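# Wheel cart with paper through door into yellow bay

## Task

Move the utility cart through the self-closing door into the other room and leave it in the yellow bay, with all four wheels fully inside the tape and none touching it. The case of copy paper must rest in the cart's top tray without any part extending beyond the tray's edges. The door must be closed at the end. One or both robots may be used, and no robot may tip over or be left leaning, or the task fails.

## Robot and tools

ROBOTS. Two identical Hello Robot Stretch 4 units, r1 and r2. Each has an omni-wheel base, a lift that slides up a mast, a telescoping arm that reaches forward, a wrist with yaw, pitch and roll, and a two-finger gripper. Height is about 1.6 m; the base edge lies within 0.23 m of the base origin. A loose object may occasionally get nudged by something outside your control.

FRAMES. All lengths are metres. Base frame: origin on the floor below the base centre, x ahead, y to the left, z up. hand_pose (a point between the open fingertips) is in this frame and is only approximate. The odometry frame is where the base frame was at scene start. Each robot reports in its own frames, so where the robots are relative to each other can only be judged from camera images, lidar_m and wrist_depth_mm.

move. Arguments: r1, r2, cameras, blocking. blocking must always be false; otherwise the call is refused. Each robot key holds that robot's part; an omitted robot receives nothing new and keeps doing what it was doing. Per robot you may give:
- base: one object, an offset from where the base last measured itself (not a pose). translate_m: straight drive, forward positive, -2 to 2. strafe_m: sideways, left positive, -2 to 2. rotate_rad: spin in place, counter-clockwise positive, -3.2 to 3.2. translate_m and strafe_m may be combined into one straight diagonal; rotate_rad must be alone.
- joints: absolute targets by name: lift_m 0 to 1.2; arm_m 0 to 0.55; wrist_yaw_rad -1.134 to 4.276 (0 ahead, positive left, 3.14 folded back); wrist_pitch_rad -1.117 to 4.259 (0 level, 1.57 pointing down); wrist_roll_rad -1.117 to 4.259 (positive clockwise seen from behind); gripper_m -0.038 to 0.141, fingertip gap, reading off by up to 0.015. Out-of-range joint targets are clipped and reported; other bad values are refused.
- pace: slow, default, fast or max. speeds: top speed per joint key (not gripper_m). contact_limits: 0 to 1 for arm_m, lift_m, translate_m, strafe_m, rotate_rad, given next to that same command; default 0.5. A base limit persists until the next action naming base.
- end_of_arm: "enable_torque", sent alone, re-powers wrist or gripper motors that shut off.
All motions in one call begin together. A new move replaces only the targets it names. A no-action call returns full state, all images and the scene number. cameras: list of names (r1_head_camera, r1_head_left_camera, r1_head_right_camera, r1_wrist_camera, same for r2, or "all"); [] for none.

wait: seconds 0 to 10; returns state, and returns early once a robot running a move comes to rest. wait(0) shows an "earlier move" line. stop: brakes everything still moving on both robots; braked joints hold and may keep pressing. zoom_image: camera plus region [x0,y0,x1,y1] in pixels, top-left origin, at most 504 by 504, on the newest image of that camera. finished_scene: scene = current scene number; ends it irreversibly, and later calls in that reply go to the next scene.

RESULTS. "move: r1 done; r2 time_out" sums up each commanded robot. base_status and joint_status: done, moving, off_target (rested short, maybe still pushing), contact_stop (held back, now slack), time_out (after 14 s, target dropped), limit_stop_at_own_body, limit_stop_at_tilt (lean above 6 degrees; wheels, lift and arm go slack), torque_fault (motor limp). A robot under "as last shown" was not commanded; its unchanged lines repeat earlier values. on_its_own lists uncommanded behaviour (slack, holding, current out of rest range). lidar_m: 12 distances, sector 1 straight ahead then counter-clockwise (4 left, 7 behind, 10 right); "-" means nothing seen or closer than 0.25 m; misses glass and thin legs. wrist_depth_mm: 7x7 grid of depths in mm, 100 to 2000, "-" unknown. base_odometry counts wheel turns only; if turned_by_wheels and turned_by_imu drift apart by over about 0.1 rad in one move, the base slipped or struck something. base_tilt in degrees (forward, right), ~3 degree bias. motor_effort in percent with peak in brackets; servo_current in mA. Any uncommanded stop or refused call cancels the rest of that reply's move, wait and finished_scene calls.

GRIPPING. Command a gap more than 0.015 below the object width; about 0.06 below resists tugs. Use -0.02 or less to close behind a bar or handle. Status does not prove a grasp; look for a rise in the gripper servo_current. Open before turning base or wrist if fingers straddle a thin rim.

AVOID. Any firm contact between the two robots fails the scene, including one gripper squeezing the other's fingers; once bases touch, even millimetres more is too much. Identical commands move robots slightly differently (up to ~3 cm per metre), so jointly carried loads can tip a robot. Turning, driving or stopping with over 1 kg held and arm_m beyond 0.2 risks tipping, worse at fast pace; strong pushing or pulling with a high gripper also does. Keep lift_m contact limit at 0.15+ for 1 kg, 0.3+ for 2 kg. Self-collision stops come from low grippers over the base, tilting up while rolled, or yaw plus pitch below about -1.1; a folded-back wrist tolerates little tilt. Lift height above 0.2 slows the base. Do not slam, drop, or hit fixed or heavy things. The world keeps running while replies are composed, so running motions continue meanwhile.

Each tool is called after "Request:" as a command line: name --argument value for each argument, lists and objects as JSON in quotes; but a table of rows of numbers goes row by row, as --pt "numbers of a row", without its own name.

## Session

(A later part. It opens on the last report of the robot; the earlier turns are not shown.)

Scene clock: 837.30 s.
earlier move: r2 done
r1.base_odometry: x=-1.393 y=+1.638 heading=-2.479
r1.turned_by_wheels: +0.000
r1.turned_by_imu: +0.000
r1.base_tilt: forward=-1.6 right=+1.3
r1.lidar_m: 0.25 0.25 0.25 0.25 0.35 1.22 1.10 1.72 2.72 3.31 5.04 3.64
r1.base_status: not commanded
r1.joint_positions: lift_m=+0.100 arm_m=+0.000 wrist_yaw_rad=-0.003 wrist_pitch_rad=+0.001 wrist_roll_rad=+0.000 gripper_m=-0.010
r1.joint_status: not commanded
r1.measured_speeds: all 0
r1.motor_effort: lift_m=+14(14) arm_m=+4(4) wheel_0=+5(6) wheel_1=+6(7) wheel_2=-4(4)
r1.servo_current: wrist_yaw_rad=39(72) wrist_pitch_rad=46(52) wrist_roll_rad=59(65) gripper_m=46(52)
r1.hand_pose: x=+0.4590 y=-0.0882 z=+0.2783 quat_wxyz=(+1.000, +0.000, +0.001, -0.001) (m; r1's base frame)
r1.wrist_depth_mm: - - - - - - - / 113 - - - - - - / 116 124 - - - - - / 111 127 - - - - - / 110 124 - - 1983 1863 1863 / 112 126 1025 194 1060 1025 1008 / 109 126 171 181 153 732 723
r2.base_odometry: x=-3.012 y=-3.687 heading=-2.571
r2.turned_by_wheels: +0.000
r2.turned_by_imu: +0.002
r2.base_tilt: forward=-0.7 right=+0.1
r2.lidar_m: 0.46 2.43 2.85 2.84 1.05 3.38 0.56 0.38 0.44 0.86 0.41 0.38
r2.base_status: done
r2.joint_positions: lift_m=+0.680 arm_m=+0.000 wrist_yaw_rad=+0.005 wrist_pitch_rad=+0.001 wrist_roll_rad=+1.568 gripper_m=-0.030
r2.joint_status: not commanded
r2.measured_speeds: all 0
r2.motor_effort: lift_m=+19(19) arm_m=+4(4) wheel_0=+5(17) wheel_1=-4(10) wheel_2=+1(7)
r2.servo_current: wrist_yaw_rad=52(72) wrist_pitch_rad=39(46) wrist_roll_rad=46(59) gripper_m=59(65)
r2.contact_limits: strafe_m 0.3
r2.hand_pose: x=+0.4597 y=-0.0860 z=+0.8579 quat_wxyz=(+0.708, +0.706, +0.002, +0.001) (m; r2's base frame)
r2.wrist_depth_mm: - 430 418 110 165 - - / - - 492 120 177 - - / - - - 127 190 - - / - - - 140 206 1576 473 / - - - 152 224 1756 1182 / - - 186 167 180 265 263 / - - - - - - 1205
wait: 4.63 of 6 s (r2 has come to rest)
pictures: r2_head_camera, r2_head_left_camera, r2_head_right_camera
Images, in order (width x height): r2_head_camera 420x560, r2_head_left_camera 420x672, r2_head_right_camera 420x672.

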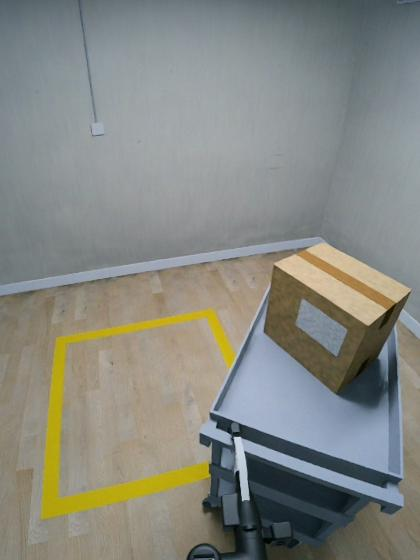

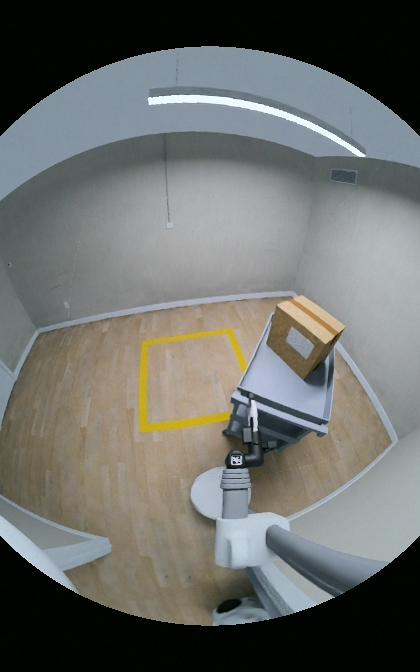

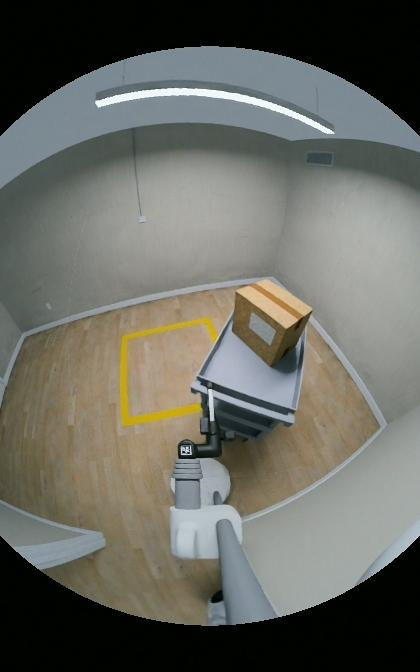

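Request:
move --blocking false --r2 '{"base":{"strafe_m":-0.4,"translate_m":0.1},"pace":"slow","contact_limits":{"strafe_m":0.3}}'

Request:
wait --seconds 6 --cameras '["r2_head_camera","r2_head_left_camera","r2_head_right_camera"]'

Scene clock: 842.10 s.
move: r2 moving
r1: as last shown
r1.lidar_m: 0.26 0.25 0.25 0.25 0.37 3.68 1.11 1.72 2.74 3.32 5.04 3.67
r1.motor_effort: lift_m=+14(14) arm_m=+4(4) wheel_0=+5(5) wheel_1=+7(7) wheel_2=-4(4)
r1.servo_current: wrist_yaw_rad=52(52) wrist_pitch_rad=33(46) wrist_roll_rad=59(72) gripper_m=46(46)
r1.wrist_depth_mm: - - - - - - - / 113 - - - - - - / 116 124 - - - - - / 110 127 - - - - - / 110 124 - - 1983 1863 1863 / 112 126 1025 195 1060 1025 976 / 109 126 171 180 153 750 715
r2.base_odometry: x=-3.021 y=-3.678 heading=-2.571
r2.turned_by_wheels: +0.000
r2.turned_by_imu: +0.001
r2.base_tilt: forward=-0.6 right=+0.1
r2.lidar_m: 0.43 2.41 2.82 2.86 1.07 3.43 0.51 0.37 0.48 0.84 0.40 0.37
r2.base_status: translate_m moving; strafe_m moving
r2.joint_positions: lift_m=+0.680 arm_m=+0.000 wrist_yaw_rad=+0.005 wrist_pitch_rad=+0.001 wrist_roll_rad=+1.568 gripper_m=-0.030
r2.joint_status: not commanded
r2.measured_speeds: translate_m=+0.012 strafe_m=-0.049 rotate_rad=-0.002 lift_m=+0.000 arm_m=+0.000 wrist_yaw_rad=+0.000 wrist_pitch_rad=+0.000 wrist_roll_rad=+0.000
r2.motor_effort: lift_m=+19(19) arm_m=+3(4) wheel_0=+12(16) wheel_1=-5(8) wheel_2=-5(6)
r2.servo_current: wrist_yaw_rad=65(65) wrist_pitch_rad=39(46) wrist_roll_rad=59(59) gripper_m=59(65)
r2.contact_limits: strafe_m 0.3
r2.hand_pose: x=+0.4597 y=-0.0860 z=+0.8579 quat_wxyz=(+0.708, +0.706, +0.002, +0.001) (m; r2's base frame)
r2.wrist_depth_mm: - 433 418 108 164 - - / - - 496 119 176 - - / - - - 126 189 - - / - - - 138 205 1576 473 / - - - 150 223 1708 1182 / - - 187 166 180 265 263 / - - - - - - 1182
pictures: none

Scene clock: 846.97 s.
earlier move: r2 done
r1.base_odometry: x=-1.393 y=+1.638 heading=-2.479
r1.turned_by_wheels: +0.000
r1.turned_by_imu: +0.000
r1.base_tilt: forward=-1.6 right=+1.3
r1.lidar_m: 0.25 0.25 0.25 0.25 0.39 3.67 1.11 1.71 2.75 3.30 5.05 3.63
r1.base_status: not commanded
r1.joint_positions: lift_m=+0.100 arm_m=+0.000 wrist_yaw_rad=-0.003 wrist_pitch_rad=+0.001 wrist_roll_rad=+0.000 gripper_m=-0.010
r1.joint_status: not commanded
r1.measured_speeds: all 0
r1.motor_effort: lift_m=+14(14) arm_m=+4(4) wheel_0=+5(5) wheel_1=+7(7) wheel_2=-4(4)
r1.servo_current: wrist_yaw_rad=52(72) wrist_pitch_rad=46(46) wrist_roll_rad=33(72) gripper_m=39(52)
r1.hand_pose: x=+0.4590 y=-0.0882 z=+0.2783 quat_wxyz=(+1.000, +0.000, +0.001, -0.001) (m; r1's base frame)
r1.wrist_depth_mm: - - - - - - - / 113 - - - - - - / 116 124 - - - - - / 111 127 - - - - - / 110 124 - - 1983 1863 1756 / 112 126 1008 194 1060 1008 1008 / 110 126 171 180 153 750 732
r2.base_odometry: x=-3.311 y=-3.405 heading=-2.571
r2.turned_by_wheels: -0.001
r2.turned_by_imu: +0.001
r2.base_tilt: forward=-0.6 right=+0.0
r2.lidar_m: 0.39 2.39 2.83 3.25 1.43 0.46 0.39 0.40 0.46 0.86 0.57 0.42
r2.base_status: done
r2.joint_positions: lift_m=+0.680 arm_m=+0.000 wrist_yaw_rad=+0.005 wrist_pitch_rad=+0.001 wrist_roll_rad=+1.568 gripper_m=-0.030
r2.joint_status: not commanded
r2.measured_speeds: all 0
r2.motor_effort: lift_m=+19(19) arm_m=+4(4) wheel_0=+5(16) wheel_1=-4(8) wheel_2=-6(9)
r2.servo_current: wrist_yaw_rad=39(65) wrist_pitch_rad=46(52) wrist_roll_rad=46(59) gripper_m=59(65)
r2.contact_limits: strafe_m 0.3
r2.hand_pose: x=+0.4597 y=-0.0860 z=+0.8579 quat_wxyz=(+0.708, +0.706, +0.002, +0.001) (m; r2's base frame)
r2.wrist_depth_mm: - 525 512 163 221 - - / - 477 462 165 224 - - / - - 508 167 226 - - / - - 564 168 228 - - / - - - 170 231 1756 - / - - 186 173 179 1661 1078 / - - - - 236 - 242
wait: 4.87 of 6 s (r2 has come to rest)
pictures: r2_head_camera, r2_head_left_camera, r2_head_right_camera
Images, in order (width x height): r2_head_camera 420x560, r2_head_left_camera 420x672, r2_head_right_camera 420x672.

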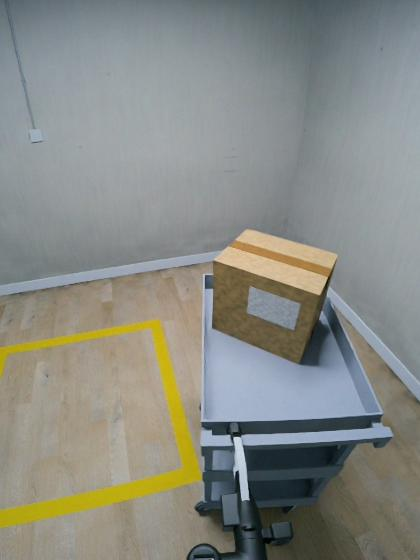

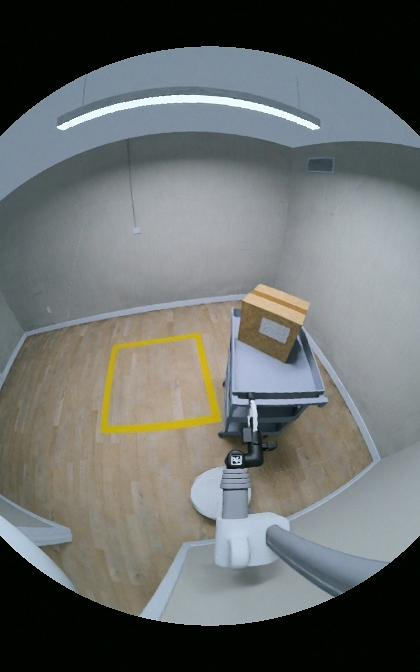

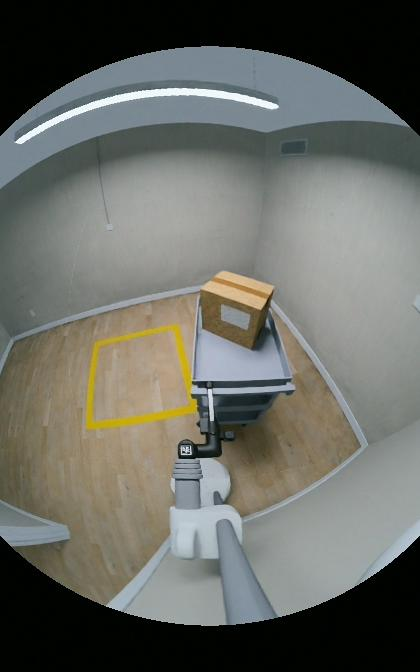

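Request:
move --blocking false --r2 '{"base":{"translate_m":0.62,"strafe_m":0.05},"pace":"slow","contact_limits":{"translate_m":0.3}}'

Request:
wait --seconds 8 --cameras '[]'

Request:
move --blocking false --r2 '{"base":{"strafe_m":0.6},"pace":"slow","contact_limits":{"strafe_m":0.3}}'

Request:
wait --seconds 8 --cameras '["r2_head_camera","r2_head_left_camera","r2_head_right_camera"]'

Scene clock: 886.00 s.
move: r2 moving
r1: as last shown
r1.lidar_m: 0.25 0.25 0.25 0.25 0.37 3.69 1.11 1.74 2.74 3.33 5.04 3.69
r1.servo_current: wrist_yaw_rad=39(52) wrist_pitch_rad=52(52) wrist_roll_rad=52(65) gripper_m=46(46)
r1.wrist_depth_mm: - - - - - - - / 113 - - - - - - / 116 124 - - - - - / 110 127 - - - - - / 110 124 - - 1983 1921 1863 / 113 126 1025 195 1060 1025 1008 / 110 126 171 180 152 759 723
r2.base_odometry: x=-3.321 y=-3.412 heading=-2.571
r2.turned_by_wheels: +0.000
r2.turned_by_imu: +0.001
r2.base_tilt: forward=-0.7 right=+0.0
r2.lidar_m: 0.38 2.40 2.82 3.25 1.46 0.48 0.39 0.39 0.46 0.87 0.56 0.44
r2.base_status: translate_m moving; strafe_m moving
r2.joint_positions: lift_m=+0.680 arm_m=+0.000 wrist_yaw_rad=+0.003 wrist_pitch_rad=+0.001 wrist_roll_rad=+1.568 gripper_m=-0.030
r2.joint_status: not commanded
r2.measured_speeds: translate_m=+0.048 strafe_m=+0.004 rotate_rad=-0.001 lift_m=+0.000 arm_m=+0.000 wrist_yaw_rad=-0.003 wrist_pitch_rad=+0.000 wrist_roll_rad=+0.000
r2.motor_effort: lift_m=+19(19) arm_m=+4(4) wheel_0=+10(10) wheel_1=+7(9) wheel_2=-10(11)
r2.servo_current: wrist_yaw_rad=46(59) wrist_pitch_rad=39(52) wrist_roll_rad=46(52) gripper_m=59(59)
r2.contact_limits: translate_m 0.3
r2.hand_pose: x=+0.4595 y=-0.0866 z=+0.8579 quat_wxyz=(+0.708, +0.706, +0.001, +0.001) (m; r2's base frame)
r2.wrist_depth_mm: - 535 517 163 221 - - / - 480 462 165 224 - - / - - 508 167 226 - - / - - 554 168 229 - - / - - - 171 230 1808 - / - - 186 172 179 1576 1138 / - - - - 235 - 242
pictures: none

Scene clock: 893.00 s.
earlier move: r2 done
r1.base_odometry: x=-1.393 y=+1.638 heading=-2.479
r1.turned_by_wheels: +0.000
r1.turned_by_imu: +0.000
r1.base_tilt: forward=-1.6 right=+1.3
r1.lidar_m: 0.25 0.25 0.25 0.25 0.40 3.68 1.11 1.71 2.74 3.33 5.05 3.66
r1.base_status: not commanded
r1.joint_positions: lift_m=+0.100 arm_m=+0.000 wrist_yaw_rad=-0.003 wrist_pitch_rad=+0.001 wrist_roll_rad=+0.000 gripper_m=-0.010
r1.joint_status: not commanded
r1.measured_speeds: all 0
r1.motor_effort: lift_m=+14(14) arm_m=+4(4) wheel_0=+5(6) wheel_1=+6(7) wheel_2=-4(4)
r1.servo_current: wrist_yaw_rad=46(72) wrist_pitch_rad=39(52) wrist_roll_rad=26(72) gripper_m=39(52)
r1.hand_pose: x=+0.4590 y=-0.0882 z=+0.2783 quat_wxyz=(+1.000, +0.000, +0.001, -0.001) (m; r1's base frame)
r1.wrist_depth_mm: - - - - - - - / 113 - - - - - - / 116 124 - - - - - / 111 127 - - - - - / 110 124 - - 1983 1863 1756 / 112 126 1025 194 1042 1042 1008 / 109 126 171 180 153 741 732
r2.base_odometry: x=-3.806 y=-3.781 heading=-2.571
r2.turned_by_wheels: +0.000
r2.turned_by_imu: -0.001
r2.base_tilt: forward=-0.7 right=+0.1
r2.lidar_m: 0.46 1.79 2.10 3.32 1.97 1.81 0.99 1.00 1.18 1.39 0.36 0.35
r2.base_status: done
r2.joint_positions: lift_m=+0.680 arm_m=+0.000 wrist_yaw_rad=-0.003 wrist_pitch_rad=+0.001 wrist_roll_rad=+1.568 gripper_m=-0.030
r2.joint_status: not commanded
r2.measured_speeds: all 0
r2.motor_effort: lift_m=+19(19) arm_m=+4(4) wheel_0=+1(10) wheel_1=+4(9) wheel_2=-8(14)
r2.servo_current: wrist_yaw_rad=39(65) wrist_pitch_rad=46(52) wrist_roll_rad=46(59) gripper_m=52(65)
r2.contact_limits: translate_m 0.3
r2.hand_pose: x=+0.4590 y=-0.0882 z=+0.8579 quat_wxyz=(+0.708, +0.706, -0.001, -0.001) (m; r2's base frame)
r2.wrist_depth_mm: - 439 436 - 146 - - / - - 512 - 160 - - / - - - 108 176 1499 477 / - - - 121 196 1576 1229 / - - - 137 222 1499 1160 / - - 182 158 180 262 1098 / - - - - - - 1182
wait: 7.00 of 8 s (r2 has come to rest)
pictures: none
No camera images: "cameras" was empty.

Scene clock: 893.50 s.
move: r2 moving
r1: as last shown
r1.lidar_m: 0.25 0.25 0.26 0.25 0.37 3.69 1.11 1.71 2.76 3.32 5.03 3.62
r1.motor_effort: lift_m=+14(14) arm_m=+4(4) wheel_0=+5(5) wheel_1=+7(7) wheel_2=-4(4)
r1.servo_current: wrist_yaw_rad=65(65) wrist_pitch_rad=39(39) wrist_roll_rad=52(59) gripper_m=46(46)
r1.wrist_depth_mm: - - - - - - - / 113 - - - - - - / 116 124 - - - - - / 111 127 - - - - - / 110 124 - - 1983 1921 1808 / 112 127 1025 194 1060 1025 1008 / 109 125 171 180 153 750 723
r2.base_odometry: x=-3.799 y=-3.793 heading=-2.572
r2.turned_by_wheels: -0.001
r2.turned_by_imu: -0.001
r2.base_tilt: forward=-0.7 right=+0.1
r2.lidar_m: 0.45 1.79 2.11 3.33 1.99 1.79 1.00 1.02 1.19 1.40 0.37 0.35
r2.base_status: strafe_m moving
r2.joint_positions: lift_m=+0.680 arm_m=+0.000 wrist_yaw_rad=-0.007 wrist_pitch_rad=+0.001 wrist_roll_rad=+1.568 gripper_m=-0.030
r2.joint_status: not commanded
r2.measured_speeds: translate_m=+0.000 strafe_m=+0.056 rotate_rad=+0.001 lift_m=+0.000 arm_m=+0.000 wrist_yaw_rad=-0.007 wrist_pitch_rad=+0.000 wrist_roll_rad=+0.000
r2.motor_effort: lift_m=+19(19) arm_m=+4(4) wheel_0=-17(17) wheel_1=+7(8) wheel_2=-1(6)
r2.servo_current: wrist_yaw_rad=59(65) wrist_pitch_rad=39(46) wrist_roll_rad=59(59) gripper_m=59(59)
r2.contact_limits: strafe_m 0.3
r2.hand_pose: x=+0.4587 y=-0.0893 z=+0.8579 quat_wxyz=(+0.708, +0.706, -0.002, -0.003) (m; r2's base frame)
r2.wrist_depth_mm: - 439 439 - 148 - - / - - 512 103 163 - - / - - - 109 179 1499 484 / - - - 126 198 1576 1205 / - - - 139 224 1499 1138 / - - 183 159 180 260 1078 / - - - - - - 1205
pictures: none

Scene clock: 900.13 s.
earlier move: r2 done
r1.base_odometry: x=-1.393 y=+1.638 heading=-2.479
r1.turned_by_wheels: +0.000
r1.turned_by_imu: +0.000
r1.base_tilt: forward=-1.5 right=+1.2
r1.lidar_m: 0.25 0.25 0.27 0.25 0.37 1.94 1.13 1.73 2.74 3.32 5.05 3.66
r1.base_status: not commanded
r1.joint_positions: lift_m=+0.100 arm_m=+0.000 wrist_yaw_rad=-0.003 wrist_pitch_rad=+0.001 wrist_roll_rad=+0.000 gripper_m=-0.010
r1.joint_status: not commanded
r1.measured_speeds: all 0
r1.motor_effort: lift_m=+14(14) arm_m=+4(4) wheel_0=+5(6) wheel_1=+7(7) wheel_2=-4(4)
r1.servo_current: wrist_yaw_rad=39(72) wrist_pitch_rad=46(52) wrist_roll_rad=65(72) gripper_m=46(52)
r1.hand_pose: x=+0.4590 y=-0.0882 z=+0.2783 quat_wxyz=(+1.000, +0.000, +0.001, -0.001) (m; r1's base frame)
r1.wrist_depth_mm: - - - - - - - / 113 - - - - - - / 116 124 - - - - - / 110 127 - - - - - / 110 124 - - 1983 1921 1756 / 112 126 1008 194 1060 1042 991 / 109 126 171 180 153 741 723
r2.base_odometry: x=-3.483 y=-4.286 heading=-2.571
r2.turned_by_wheels: +0.001
r2.turned_by_imu: +0.000
r2.base_tilt: forward=-0.7 right=+0.1
r2.lidar_m: 0.45 1.64 1.94 2.76 2.29 1.47 1.81 1.15 1.36 1.98 0.31 0.32
r2.base_status: done
r2.joint_positions: lift_m=+0.680 arm_m=+0.000 wrist_yaw_rad=-0.007 wrist_pitch_rad=+0.001 wrist_roll_rad=+1.568 gripper_m=-0.030
r2.joint_status: not commanded
r2.measured_speeds: all 0
r2.motor_effort: lift_m=+19(19) arm_m=+4(4) wheel_0=-4(17) wheel_1=+3(8) wheel_2=+0(6)
r2.servo_current: wrist_yaw_rad=52(78) wrist_pitch_rad=39(46) wrist_roll_rad=52(72) gripper_m=59(65)
r2.contact_limits: strafe_m 0.3
r2.hand_pose: x=+0.4587 y=-0.0894 z=+0.8579 quat_wxyz=(+0.708, +0.706, -0.002, -0.003) (m; r2's base frame)
r2.wrist_depth_mm: - 477 - - 124 - - / - - - - 137 133 466 / - - - - 161 - 1182 / - - - - 183 1464 1182 / - - - 116 220 264 1078 / - - 182 140 179 1397 1182 / - - - - - - 1205
wait: 6.63 of 8 s (r2 has come to rest)
pictures: r2_head_camera, r2_head_left_camera, r2_head_right_camera
Images, in order (width x height): r2_head_camera 420x560, r2_head_left_camera 420x672, r2_head_right_camera 420x672.

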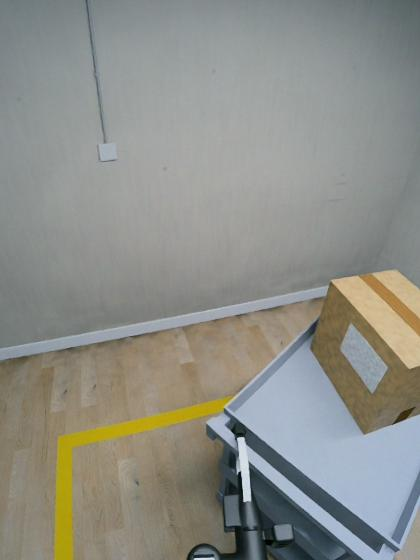

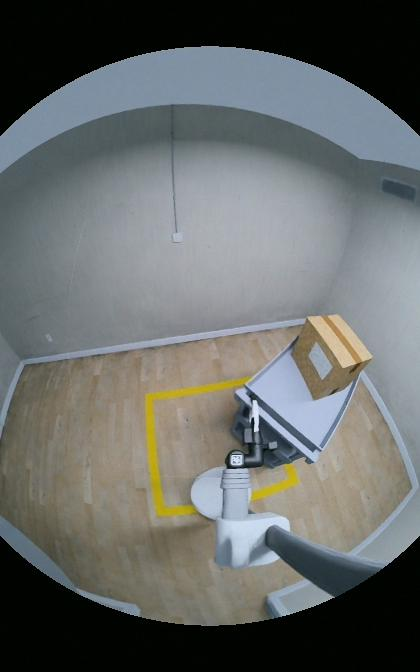

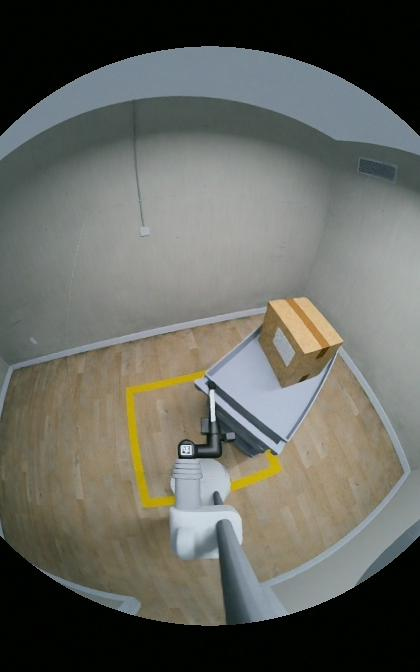

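Request:
move --blocking false --r2 '{"base":{"translate_m":0.22,"strafe_m":0.25},"pace":"slow","contact_limits":{"translate_m":0.3}}'

Request:
wait --seconds 5 --cameras '[]'

Request:
move --blocking false --r2 '{"base":{"rotate_rad":-0.7},"pace":"slow","contact_limits":{"rotate_rad":0.4}}'

Request:
wait --seconds 4 --cameras '["r2_head_camera","r2_head_left_camera","r2_head_right_camera"]'

Scene clock: 923.07 s.
move: r2 moving
r1: as last shown
r1.base_tilt: forward=-1.6 right=+1.3
r1.lidar_m: 0.25 0.25 0.25 0.25 0.37 1.98 1.12 1.74 2.73 3.31 5.03 3.64
r1.motor_effort: lift_m=+14(14) arm_m=+4(4) wheel_0=+5(5) wheel_1=+6(7) wheel_2=-4(4)
r1.servo_current: wrist_yaw_rad=52(72) wrist_pitch_rad=39(46) wrist_roll_rad=65(72) gripper_m=39(46)
r1.wrist_depth_mm: - - - - - - - / 113 - - - - - - / 116 124 - - - - - / 111 127 - - - - - / 110 124 - - 1921 1863 1863 / 112 127 1008 195 1060 1025 1025 / 109 126 171 180 153 741 723
r2.base_odometry: x=-3.484 y=-4.299 heading=-2.572
r2.turned_by_wheels: -0.001
r2.turned_by_imu: -0.001
r2.base_tilt: forward=-0.7 right=+0.0
r2.lidar_m: 0.42 1.62 1.92 2.75 2.33 1.47 1.84 1.15 1.36 1.98 0.29 0.31
r2.base_status: translate_m moving; strafe_m moving
r2.joint_positions: lift_m=+0.680 arm_m=+0.000 wrist_yaw_rad=-0.007 wrist_pitch_rad=+0.001 wrist_roll_rad=+1.568 gripper_m=-0.030
r2.joint_status: not commanded
r2.measured_speeds: translate_m=+0.033 strafe_m=+0.038 rotate_rad=-0.004 lift_m=+0.000 arm_m=+0.000 wrist_yaw_rad=+0.000 wrist_pitch_rad=+0.000 wrist_roll_rad=+0.000
r2.motor_effort: lift_m=+19(19) arm_m=+4(4) wheel_0=-8(8) wheel_1=+7(10) wheel_2=-12(12)
r2.servo_current: wrist_yaw_rad=52(65) wrist_pitch_rad=33(46) wrist_roll_rad=52(52) gripper_m=65(65)
r2.contact_limits: translate_m 0.3
r2.hand_pose: x=+0.4587 y=-0.0894 z=+0.8579 quat_wxyz=(+0.708, +0.706, -0.002, -0.003) (m; r2's base frame)
r2.wrist_depth_mm: - - - - 123 - - / - - - - 136 133 466 / - - - - 161 - 1205 / - - - - 182 1464 1182 / - - - 115 229 262 1098 / - - 182 139 179 1366 1205 / - - - - - - 1205
pictures: none

Scene clock: 927.17 s.
earlier move: r2 done
r1.base_odometry: x=-1.393 y=+1.638 heading=-2.479
r1.turned_by_wheels: +0.000
r1.turned_by_imu: +0.000
r1.base_tilt: forward=-1.6 right=+1.3
r1.lidar_m: 0.25 0.25 0.25 0.25 0.39 2.10 1.12 1.72 2.73 3.33 5.05 3.66
r1.base_status: not commanded
r1.joint_positions: lift_m=+0.100 arm_m=+0.000 wrist_yaw_rad=-0.003 wrist_pitch_rad=+0.001 wrist_roll_rad=+0.000 gripper_m=-0.010
r1.joint_status: not commanded
r1.measured_speeds: all 0
r1.motor_effort: lift_m=+14(14) arm_m=+4(4) wheel_0=+5(5) wheel_1=+7(7) wheel_2=-4(4)
r1.servo_current: wrist_yaw_rad=59(72) wrist_pitch_rad=39(52) wrist_roll_rad=72(72) gripper_m=39(52)
r1.hand_pose: x=+0.4590 y=-0.0882 z=+0.2783 quat_wxyz=(+1.000, +0.000, +0.001, -0.001) (m; r1's base frame)
r1.wrist_depth_mm: - - - - - - - / 113 - - - - - - / 116 124 - - - - - / 111 127 - - - - - / 110 124 - - 1983 1863 1808 / 112 126 1008 195 1060 1025 1008 / 109 126 171 180 153 750 723
r2.base_odometry: x=-3.533 y=-4.615 heading=-2.572
r2.turned_by_wheels: +0.000
r2.turned_by_imu: +0.000
r2.base_tilt: forward=-0.7 right=+0.0
r2.lidar_m: 0.47 1.38 1.61 2.56 2.56 1.66 1.60 1.44 1.69 2.16 0.25 0.31
r2.base_status: done
r2.joint_positions: lift_m=+0.680 arm_m=+0.000 wrist_yaw_rad=-0.017 wrist_pitch_rad=+0.001 wrist_roll_rad=+1.568 gripper_m=-0.030
r2.joint_status: not commanded
r2.measured_speeds: all 0
r2.motor_effort: lift_m=+19(19) arm_m=+4(4) wheel_0=-3(12) wheel_1=+2(10) wheel_2=-9(18)
r2.servo_current: wrist_yaw_rad=91(124) wrist_pitch_rad=39(46) wrist_roll_rad=52(59) gripper_m=59(65)
r2.contact_limits: translate_m 0.3
r2.hand_pose: x=+0.4578 y=-0.0922 z=+0.8579 quat_wxyz=(+0.708, +0.706, -0.006, -0.006) (m; r2's base frame)
r2.wrist_depth_mm: - - - - - - - / - - - - - - - / - - - - - - - / - - - - - - 1205 / - - - - - 259 263 / - - - - 159 - 1138 / - - - - - - 1078
wait: 4.10 of 5 s (r2 has come to rest)
pictures: none
No camera images: "cameras" was empty.

Scene clock: 927.67 s.
move: r2 moving
r1: as last shown
r1.lidar_m: 0.25 0.25 0.26 0.25 0.36 2.09 1.13 1.74 2.75 3.31 5.04 3.66
r1.motor_effort: lift_m=+14(14) arm_m=+4(4) wheel_0=+4(5) wheel_1=+7(7) wheel_2=-4(4)
r1.servo_current: wrist_yaw_rad=46(65) wrist_pitch_rad=39(46) wrist_roll_rad=52(59) gripper_m=46(46)
r1.wrist_depth_mm: - - - - - - - / 113 - - - - - - / 116 124 - - - - - / 111 127 - - - - - / 110 124 - - 1921 1863 1808 / 112 127 1025 194 1042 1025 991 / 109 126 171 180 152 750 732
r2.base_odometry: x=-3.533 y=-4.615 heading=-2.695
r2.turned_by_wheels: -0.123
r2.turned_by_imu: -0.119
r2.base_tilt: forward=-0.6 right=+0.0
r2.lidar_m: 0.44 1.36 1.53 2.36 2.52 1.81 1.58 1.46 1.57 2.19 0.25 0.29
r2.base_status: rotate_rad moving
r2.joint_positions: lift_m=+0.680 arm_m=+0.000 wrist_yaw_rad=+0.009 wrist_pitch_rad=+0.001 wrist_roll_rad=+1.568 gripper_m=-0.030
r2.joint_status: not commanded
r2.measured_speeds: translate_m=+0.002 strafe_m=-0.001 rotate_rad=-0.483 lift_m=+0.000 arm_m=+0.000 wrist_yaw_rad=+0.054 wrist_pitch_rad=+0.000 wrist_roll_rad=+0.000
r2.motor_effort: lift_m=+19(19) arm_m=+3(4) wheel_0=+16(18) wheel_1=+9(10) wheel_2=+11(11)
r2.servo_current: wrist_yaw_rad=59(98) wrist_pitch_rad=39(46) wrist_roll_rad=33(59) gripper_m=59(65)
r2.contact_limits: rotate_rad 0.4
r2.hand_pose: x=+0.4600 y=-0.0849 z=+0.8579 quat_wxyz=(+0.708, +0.706, +0.003, +0.003) (m; r2's base frame)
r2.wrist_depth_mm: - - - - - - - / - - - - - - - / - - - - - - 1118 / - - - - - - 1205 / - - - - - 259 262 / - - - - 172 - 1138 / - - - - - - 1078
pictures: none

Scene clock: 929.17 s.
earlier move: r2 done
r1.base_odometry: x=-1.393 y=+1.638 heading=-2.479
r1.turned_by_wheels: +0.000
r1.turned_by_imu: +0.000
r1.base_tilt: forward=-1.6 right=+1.3
r1.lidar_m: 0.25 0.25 0.25 0.25 0.38 2.10 1.12 1.71 2.74 3.33 5.03 3.66
r1.base_status: not commanded
r1.joint_positions: lift_m=+0.100 arm_m=+0.000 wrist_yaw_rad=-0.003 wrist_pitch_rad=+0.001 wrist_roll_rad=+0.000 gripper_m=-0.010
r1.joint_status: not commanded
r1.measured_speeds: all 0
r1.motor_effort: lift_m=+14(14) arm_m=+4(4) wheel_0=+5(6) wheel_1=+7(7) wheel_2=-4(4)
r1.servo_current: wrist_yaw_rad=52(72) wrist_pitch_rad=46(46) wrist_roll_rad=46(72) gripper_m=39(52)
r1.hand_pose: x=+0.4590 y=-0.0882 z=+0.2783 quat_wxyz=(+1.000, +0.000, +0.001, -0.001) (m; r1's base frame)
r1.wrist_depth_mm: - - - - - - - / 113 - - - - - - / 116 124 - - - - - / 110 127 - - - - - / 110 124 - - 1921 1863 1808 / 112 127 1008 195 1060 1060 1008 / 109 126 171 180 153 741 723
r2.base_odometry: x=-3.533 y=-4.615 heading=+3.011
r2.turned_by_wheels: -0.577
r2.turned_by_imu: -0.559
r2.base_tilt: forward=-0.6 right=+0.1
r2.lidar_m: 0.40 1.39 1.34 1.49 2.23 2.57 1.87 1.63 1.46 1.53 0.60 0.43
r2.base_status: done
r2.joint_positions: lift_m=+0.680 arm_m=+0.000 wrist_yaw_rad=+0.000 wrist_pitch_rad=+0.001 wrist_roll_rad=+1.568 gripper_m=-0.030
r2.joint_status: not commanded
r2.measured_speeds: all 0
r2.motor_effort: lift_m=+19(19) arm_m=-4(4) wheel_0=+0(23) wheel_1=+1(12) wheel_2=+5(15)
r2.servo_current: wrist_yaw_rad=46(117) wrist_pitch_rad=33(46) wrist_roll_rad=39(59) gripper_m=65(65)
r2.contact_limits: rotate_rad 0.4
r2.hand_pose: x=+0.4593 y=-0.0875 z=+0.8579 quat_wxyz=(+0.708, +0.706, +0.000, +0.000) (m; r2's base frame)
r2.wrist_depth_mm: - - 554 173 233 707 - / - 473 469 173 233 831 - / - - 504 173 233 842 - / - - 549 173 233 - - / - - 597 173 233 - - / - - 182 173 178 1537 1138 / - - - - 232 - 237
wait: 1.50 of 4 s (r2 has come to rest)
pictures: r2_head_camera, r2_head_left_camera, r2_head_right_camera
Images, in order (width x height): r2_head_camera 420x560, r2_head_left_camera 420x672, r2_head_right_camera 420x672.

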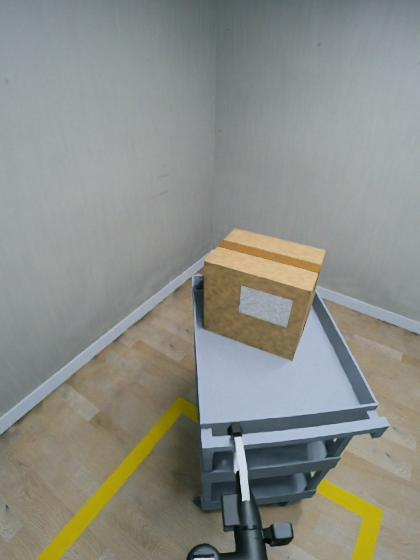

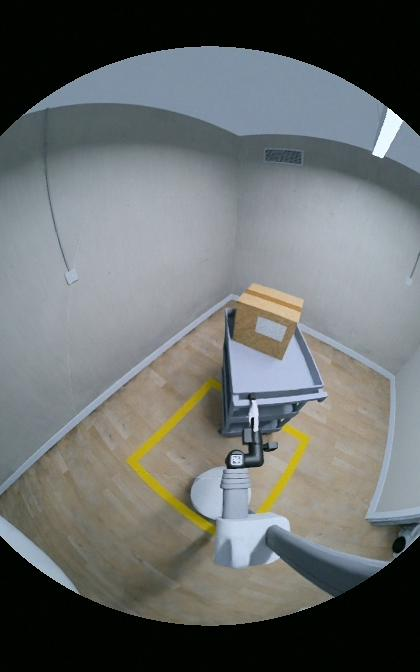

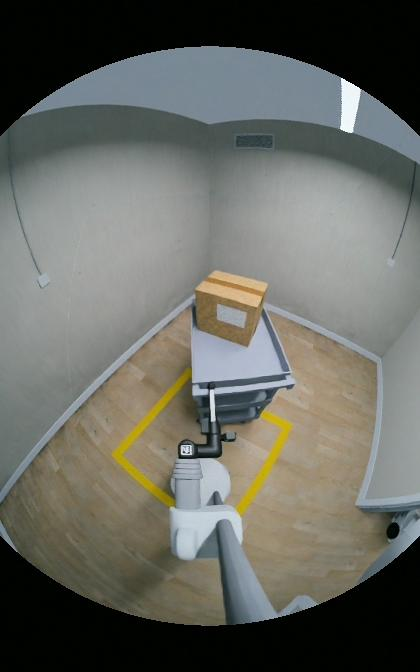

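Request:
move --blocking false --r2 '{"base":{"translate_m":-0.22,"strafe_m":0.33},"pace":"slow","contact_limits":{"translate_m":0.3}}'

Request:
wait --seconds 6 --cameras '["r2_head_camera","r2_head_left_camera","r2_head_right_camera"]'

Scene clock: 945.70 s.
move: r2 moving
r1: as last shown
r1.lidar_m: 0.25 0.25 0.25 0.25 0.38 2.10 1.12 1.71 2.74 3.30 5.04 3.64
r1.motor_effort: lift_m=+14(14) arm_m=+4(4) wheel_0=+5(5) wheel_1=+6(7) wheel_2=-4(4)
r1.servo_current: wrist_yaw_rad=59(72) wrist_pitch_rad=46(46) wrist_roll_rad=46(46) gripper_m=46(46)
r1.wrist_depth_mm: - - - - - - - / 113 - - - - - - / 116 124 - - - - - / 111 127 - - - - - / 110 124 - - 1983 1863 1808 / 112 126 1008 194 1042 1025 1008 / 109 126 171 180 152 750 723
r2.base_odometry: x=-3.528 y=-4.626 heading=+3.012
r2.turned_by_wheels: +0.000
r2.turned_by_imu: +0.001
r2.base_tilt: forward=-0.7 right=+0.1
r2.lidar_m: 0.43 1.40 1.36 1.48 2.23 2.54 1.86 1.60 1.41 1.55 0.56 0.42
r2.base_status: translate_m moving; strafe_m moving
r2.joint_positions: lift_m=+0.680 arm_m=+0.000 wrist_yaw_rad=+0.000 wrist_pitch_rad=+0.001 wrist_roll_rad=+1.568 gripper_m=-0.030
r2.joint_status: not commanded
r2.measured_speeds: translate_m=-0.027 strafe_m=+0.040 rotate_rad=+0.001 lift_m=+0.000 arm_m=+0.000 wrist_yaw_rad=+0.000 wrist_pitch_rad=+0.000 wrist_roll_rad=+0.000
r2.motor_effort: lift_m=+19(19) arm_m=-4(4) wheel_0=-11(11) wheel_1=+7(7) wheel_2=+10(11)
r2.servo_current: wrist_yaw_rad=52(52) wrist_pitch_rad=39(46) wrist_roll_rad=46(52) gripper_m=52(59)
r2.contact_limits: translate_m 0.3
r2.hand_pose: x=+0.4593 y=-0.0875 z=+0.8579 quat_wxyz=(+0.708, +0.706, +0.000, +0.000) (m; r2's base frame)
r2.wrist_depth_mm: - - - 176 236 699 - / - 469 473 175 235 842 - / - - 500 174 234 831 - / - - 549 233 234 - - / - - 591 173 233 - - / - - 182 173 170 1537 1138 / - - - - 232 - 237
pictures: none

Scene clock: 950.43 s.
earlier move: r2 done
r1.base_odometry: x=-1.393 y=+1.638 heading=-2.479
r1.turned_by_wheels: +0.000
r1.turned_by_imu: +0.000
r1.base_tilt: forward=-1.6 right=+1.2
r1.lidar_m: 0.25 0.25 0.25 0.25 0.35 2.28 1.11 1.73 2.73 3.32 5.05 3.62
r1.base_status: not commanded
r1.joint_positions: lift_m=+0.100 arm_m=+0.000 wrist_yaw_rad=-0.003 wrist_pitch_rad=+0.001 wrist_roll_rad=+0.000 gripper_m=-0.010
r1.joint_status: not commanded
r1.measured_speeds: all 0
r1.motor_effort: lift_m=+14(14) arm_m=+4(4) wheel_0=+5(5) wheel_1=+6(7) wheel_2=-4(4)
r1.servo_current: wrist_yaw_rad=59(72) wrist_pitch_rad=39(52) wrist_roll_rad=52(72) gripper_m=39(52)
r1.hand_pose: x=+0.4590 y=-0.0882 z=+0.2783 quat_wxyz=(+1.000, +0.000, +0.001, -0.001) (m; r1's base frame)
r1.wrist_depth_mm: - - - - - - - / 113 - - - - - - / 116 125 - - - - - / 111 127 - - - - - / 110 124 - - 1983 1863 1756 / 112 126 1025 193 1060 1042 991 / 109 126 171 180 153 750 723
r2.base_odometry: x=-3.358 y=-4.971 heading=+3.012
r2.turned_by_wheels: +0.000
r2.turned_by_imu: -0.001
r2.base_tilt: forward=-0.7 right=+0.1
r2.lidar_m: 0.44 1.27 1.23 1.35 2.01 2.16 2.03 1.60 1.82 1.69 0.43 0.39
r2.base_status: done
r2.joint_positions: lift_m=+0.680 arm_m=+0.000 wrist_yaw_rad=-0.003 wrist_pitch_rad=+0.001 wrist_roll_rad=+1.568 gripper_m=-0.030
r2.joint_status: not commanded
r2.measured_speeds: all 0
r2.motor_effort: lift_m=+19(19) arm_m=-4(4) wheel_0=-5(15) wheel_1=+5(7) wheel_2=+3(11)
r2.servo_current: wrist_yaw_rad=59(59) wrist_pitch_rad=39(46) wrist_roll_rad=52(65) gripper_m=59(65)
r2.contact_limits: translate_m 0.3
r2.hand_pose: x=+0.4590 y=-0.0884 z=+0.8579 quat_wxyz=(+0.708, +0.706, -0.001, -0.002) (m; r2's base frame)
r2.wrist_depth_mm: - 427 413 126 178 - - / - - 480 131 189 - - / - - 559 140 200 - - / - - - 149 215 1618 504 / - - - 157 227 1576 1229 / - - 182 170 170 259 260 / - - - - - - 1138
wait: 4.73 of 6 s (r2 has come to rest)
pictures: r2_head_camera, r2_head_left_camera, r2_head_right_camera
Images, in order (width x height): r2_head_camera 420x560, r2_head_left_camera 420x672, r2_head_right_camera 420x672.

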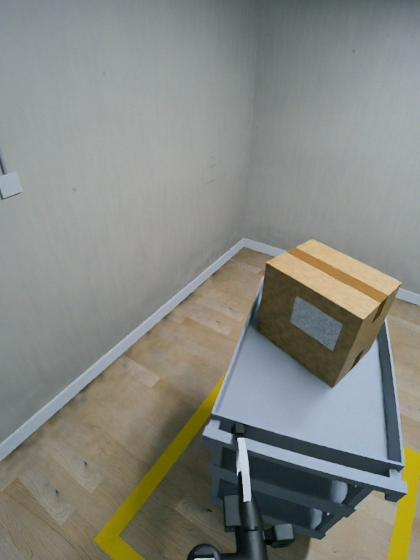

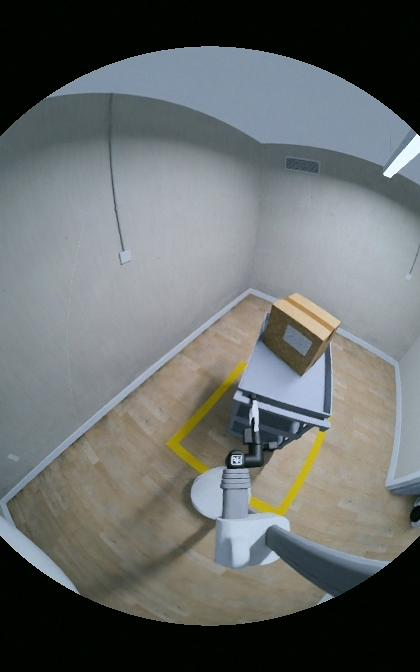

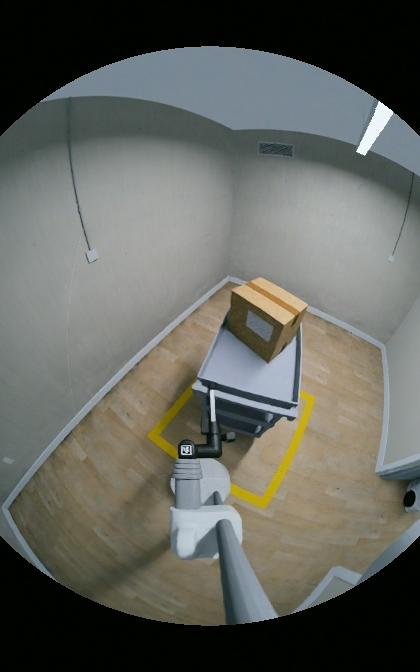

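Request:
move --blocking false --r2 '{"joints":{"gripper_m":0.09}}'

Request:
wait --seconds 1.3 --cameras '[]'

Request:
move --blocking false --r2 '{"base":{"translate_m":-0.6},"pace":"default"}'

Request:
wait --seconds 4 --cameras '["r2_head_camera","r2_head_left_camera","r2_head_right_camera"]'

Request:
zoom_image --camera "r2_head_camera" --region '[100, 200, 420, 560]'

Scene clock: 963.87 s.
move: r2 moving
r1: as last shown
r1.base_tilt: forward=-1.6 right=+1.3
r1.lidar_m: 0.25 0.25 0.25 0.25 0.39 2.29 1.12 1.72 2.74 3.34 5.02 3.68
r1.motor_effort: lift_m=+14(14) arm_m=+4(4) wheel_0=+5(5) wheel_1=+7(7) wheel_2=-4(4)
r1.servo_current: wrist_yaw_rad=52(65) wrist_pitch_rad=39(59) wrist_roll_rad=59(72) gripper_m=39(46)
r1.wrist_depth_mm: - - - - - - - / 113 - - - - - - / 116 124 - - - - - / 111 127 - - - - - / 110 124 - - 1983 1921 1708 / 112 126 991 195 1078 1042 991 / 109 126 171 180 152 732 723
r2.base_odometry: x=-3.358 y=-4.971 heading=+3.012
r2.turned_by_wheels: +0.000
r2.turned_by_imu: +0.001
r2.base_tilt: forward=-0.7 right=+0.1
r2.lidar_m: 0.41 1.26 1.22 1.34 2.02 2.17 2.04 1.62 1.85 1.68 0.45 0.39
r2.base_status: not commanded
r2.joint_positions: lift_m=+0.680 arm_m=+0.000 wrist_yaw_rad=-0.003 wrist_pitch_rad=+0.001 wrist_roll_rad=+1.568 gripper_m=-0.003
r2.joint_status: gripper_m moving
r2.measured_speeds: translate_m=+0.000 strafe_m=+0.000 rotate_rad=+0.000 lift_m=+0.000 arm_m=+0.000 wrist_yaw_rad=+0.000 wrist_pitch_rad=+0.000 wrist_roll_rad=+0.001
r2.motor_effort: lift_m=+19(19) arm_m=-4(4) wheel_0=-4(6) wheel_1=+5(5) wheel_2=+2(3)
r2.servo_current: wrist_yaw_rad=46(59) wrist_pitch_rad=46(46) wrist_roll_rad=46(59) gripper_m=98(98)
r2.contact_limits: translate_m 0.3
r2.hand_pose: x=+0.4590 y=-0.0884 z=+0.8579 quat_wxyz=(+0.708, +0.706, -0.001, -0.002) (m; r2's base frame)
r2.wrist_depth_mm: - 430 418 128 180 - - / - - 480 133 190 - - / - - 564 141 204 - - / - - - 151 215 1618 504 / - - - 162 230 1576 1205 / - - 185 173 183 264 265 / - 122 - - - - 1182
pictures: none

Scene clock: 965.17 s.
earlier move: r2 moving
r1.base_odometry: x=-1.393 y=+1.638 heading=-2.479
r1.turned_by_wheels: +0.000
r1.turned_by_imu: +0.000
r1.base_tilt: forward=-1.6 right=+1.3
r1.lidar_m: 0.25 0.25 0.25 0.25 0.40 2.29 1.13 1.73 2.76 3.35 5.03 3.62
r1.base_status: not commanded
r1.joint_positions: lift_m=+0.100 arm_m=+0.000 wrist_yaw_rad=-0.003 wrist_pitch_rad=+0.001 wrist_roll_rad=+0.000 gripper_m=-0.010
r1.joint_status: not commanded
r1.measured_speeds: all 0
r1.motor_effort: lift_m=+14(14) arm_m=+4(4) wheel_0=+4(5) wheel_1=+7(7) wheel_2=-4(4)
r1.servo_current: wrist_yaw_rad=46(65) wrist_pitch_rad=39(59) wrist_roll_rad=52(72) gripper_m=39(52)
r1.hand_pose: x=+0.4590 y=-0.0882 z=+0.2783 quat_wxyz=(+1.000, +0.000, +0.001, -0.001) (m; r1's base frame)
r1.wrist_depth_mm: - - - - - - - / 113 - - - - - - / 116 124 - - - - - / 111 127 - - - - - / 110 124 - - 1983 1863 1808 / 112 127 1008 194 1060 1042 1008 / 109 126 171 180 153 750 732
r2.base_odometry: x=-3.358 y=-4.971 heading=+3.012
r2.turned_by_wheels: +0.000
r2.turned_by_imu: +0.000
r2.base_tilt: forward=-0.7 right=+0.1
r2.lidar_m: 0.45 1.27 1.22 1.35 2.02 2.13 2.02 1.59 1.79 1.71 0.45 0.38
r2.base_status: not commanded
r2.joint_positions: lift_m=+0.680 arm_m=+0.000 wrist_yaw_rad=-0.003 wrist_pitch_rad=+0.001 wrist_roll_rad=+1.568 gripper_m=+0.090
r2.joint_status: gripper_m moving
r2.measured_speeds: all 0
r2.motor_effort: lift_m=+19(19) arm_m=-4(4) wheel_0=-3(6) wheel_1=+5(5) wheel_2=+2(3)
r2.servo_current: wrist_yaw_rad=39(59) wrist_pitch_rad=33(46) wrist_roll_rad=39(59) gripper_m=33(117)
r2.contact_limits: translate_m 0.3
r2.hand_pose: x=+0.4590 y=-0.0883 z=+0.8579 quat_wxyz=(+0.708, +0.706, -0.001, -0.001) (m; r2's base frame)
r2.wrist_depth_mm: - 430 410 131 182 - - / - - 492 136 193 759 - / - - 574 146 208 - - / - - - 156 219 1756 504 / - - - 167 234 1618 1205 / - - 186 177 185 270 271 / - - - - - - 1205
wait: 1.30 s; no rest
pictures: none
No camera images: "cameras" was empty.

Scene clock: 965.67 s.
earlier move: r2 done
move: r2 moving
r1: as last shown
r1.base_tilt: forward=-1.6 right=+1.2
r1.lidar_m: 0.25 0.25 0.26 0.25 0.38 2.27 1.12 1.74 2.75 3.35 5.05 3.65
r1.motor_effort: lift_m=+14(14) arm_m=+4(4) wheel_0=+5(5) wheel_1=+6(7) wheel_2=-4(4)
r1.servo_current: wrist_yaw_rad=39(59) wrist_pitch_rad=39(46) wrist_roll_rad=46(59) gripper_m=46(52)
r1.wrist_depth_mm: - - - - - - - / 113 - - - - - - / 116 124 - - - - - / 110 127 - - - - - / 110 124 - - 1983 1921 1808 / 113 127 1025 195 1042 1025 1025 / 109 126 171 180 152 750 732
r2.base_odometry: x=-3.327 y=-4.975 heading=+3.012
r2.turned_by_wheels: +0.000
r2.turned_by_imu: +0.000
r2.base_tilt: forward=-0.7 right=+0.0
r2.lidar_m: 0.50 1.26 1.25 1.39 2.02 2.13 2.02 1.59 1.86 1.68 0.47 0.41
r2.base_status: translate_m moving
r2.joint_positions: lift_m=+0.680 arm_m=+0.000 wrist_yaw_rad=-0.003 wrist_pitch_rad=+0.001 wrist_roll_rad=+1.568 gripper_m=+0.090
r2.joint_status: all done
r2.measured_speeds: translate_m=-0.120 strafe_m=+0.000 rotate_rad=-0.001 lift_m=+0.000 arm_m=+0.000 wrist_yaw_rad=+0.000 wrist_pitch_rad=+0.000 wrist_roll_rad=+0.000
r2.motor_effort: lift_m=+18(19) arm_m=-4(4) wheel_0=-2(12) wheel_1=-8(8) wheel_2=+11(12)
r2.servo_current: wrist_yaw_rad=46(59) wrist_pitch_rad=46(46) wrist_roll_rad=46(52) gripper_m=52(52)
r2.hand_pose: x=+0.4591 y=-0.0882 z=+0.8579 quat_wxyz=(+0.708, +0.706, -0.001, -0.001) (m; r2's base frame)
r2.wrist_depth_mm: - 466 439 150 204 - - / - - 512 160 216 759 - / - - 603 170 229 - - / - - - 182 245 1708 484 / - - - 195 260 1618 1138 / - - 190 207 190 297 294 / - - - - - - 1205
pictures: none

Scene clock: 968.67 s.
earlier move: r2 done
r1.base_odometry: x=-1.393 y=+1.638 heading=-2.479
r1.turned_by_wheels: +0.000
r1.turned_by_imu: +0.000
r1.base_tilt: forward=-1.6 right=+1.2
r1.lidar_m: 0.25 0.25 0.26 0.25 0.38 2.09 1.11 1.75 2.76 3.33 5.06 3.64
r1.base_status: not commanded
r1.joint_positions: lift_m=+0.100 arm_m=+0.000 wrist_yaw_rad=-0.003 wrist_pitch_rad=+0.001 wrist_roll_rad=+0.000 gripper_m=-0.010
r1.joint_status: not commanded
r1.measured_speeds: all 0
r1.motor_effort: lift_m=+14(14) arm_m=+4(4) wheel_0=+4(5) wheel_1=+7(7) wheel_2=-4(4)
r1.servo_current: wrist_yaw_rad=46(72) wrist_pitch_rad=46(46) wrist_roll_rad=33(72) gripper_m=39(52)
r1.hand_pose: x=+0.4590 y=-0.0882 z=+0.2783 quat_wxyz=(+1.000, +0.000, +0.001, -0.001) (m; r1's base frame)
r1.wrist_depth_mm: - - - - - - - / 113 - - - - - - / 116 124 - - - - - / 110 127 - - - - - / 110 124 - - 1983 1808 1808 / 112 127 1025 194 1060 1042 1008 / 110 126 171 180 152 750 723
r2.base_odometry: x=-2.763 y=-5.049 heading=+3.012
r2.turned_by_wheels: +0.000
r2.turned_by_imu: +0.000
r2.base_tilt: forward=-0.7 right=+0.1
r2.lidar_m: 0.98 1.63 1.58 1.70 1.72 1.72 1.59 1.24 1.20 1.67 1.95 0.97
r2.base_status: done
r2.joint_positions: lift_m=+0.680 arm_m=+0.000 wrist_yaw_rad=-0.003 wrist_pitch_rad=+0.001 wrist_roll_rad=+1.568 gripper_m=+0.090
r2.joint_status: all done
r2.measured_speeds: all 0
r2.motor_effort: lift_m=+17(19) arm_m=-4(4) wheel_0=-2(12) wheel_1=-2(9) wheel_2=+1(13)
r2.servo_current: wrist_yaw_rad=46(65) wrist_pitch_rad=39(46) wrist_roll_rad=52(59) gripper_m=46(59)
r2.hand_pose: x=+0.4591 y=-0.0882 z=+0.8579 quat_wxyz=(+0.708, +0.706, -0.001, -0.001) (m; r2's base frame)
r2.wrist_depth_mm: - - - - - 1464 1138 / - - - 741 - 715 - / - - - 991 - 768 - / - - - - - 831 - / - - - - - 1756 1182 / - - 190 - 187 1618 1205 / - - - - - 1537 1182
wait: 3.00 of 4 s (r2 has come to rest)
pictures: r2_head_camera, r2_head_left_camera, r2_head_right_camera
Images, in order (width x height): r2_head_camera 420x560, r2_head_left_camera 420x672, r2_head_right_camera 420x672.

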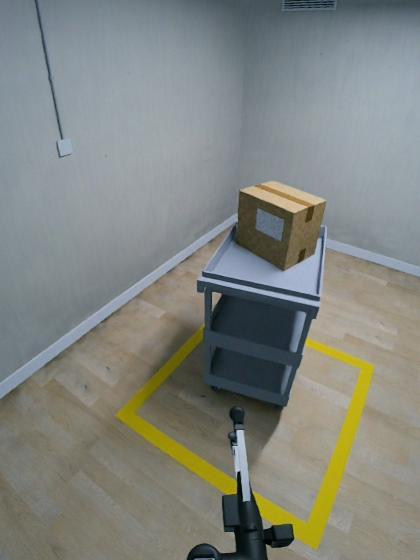

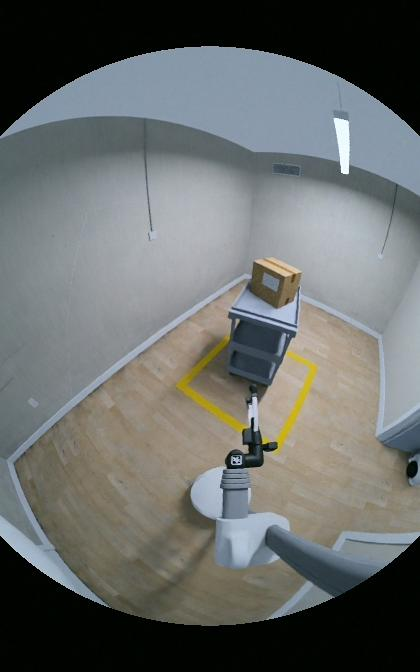

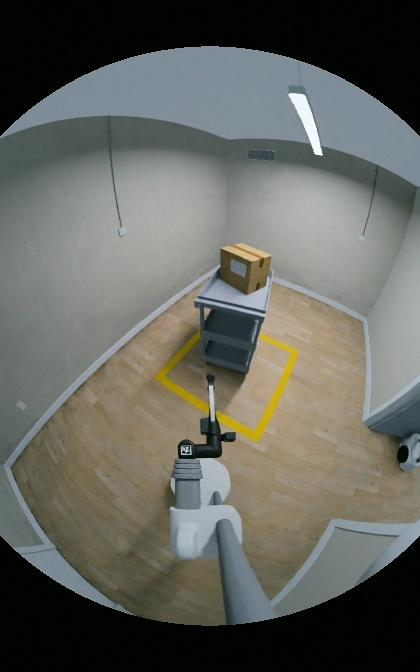

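Scaled by 1.400 from the camera's 420x560 image, which has a finer 1200x1600 frame.

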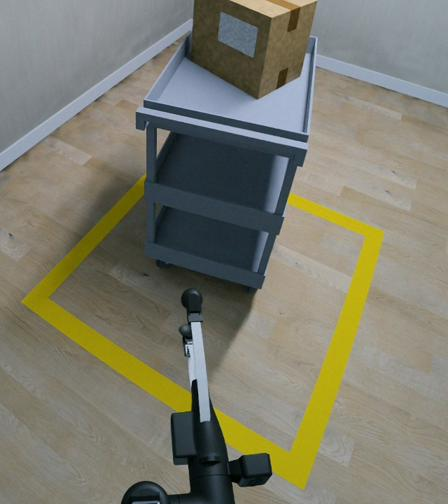

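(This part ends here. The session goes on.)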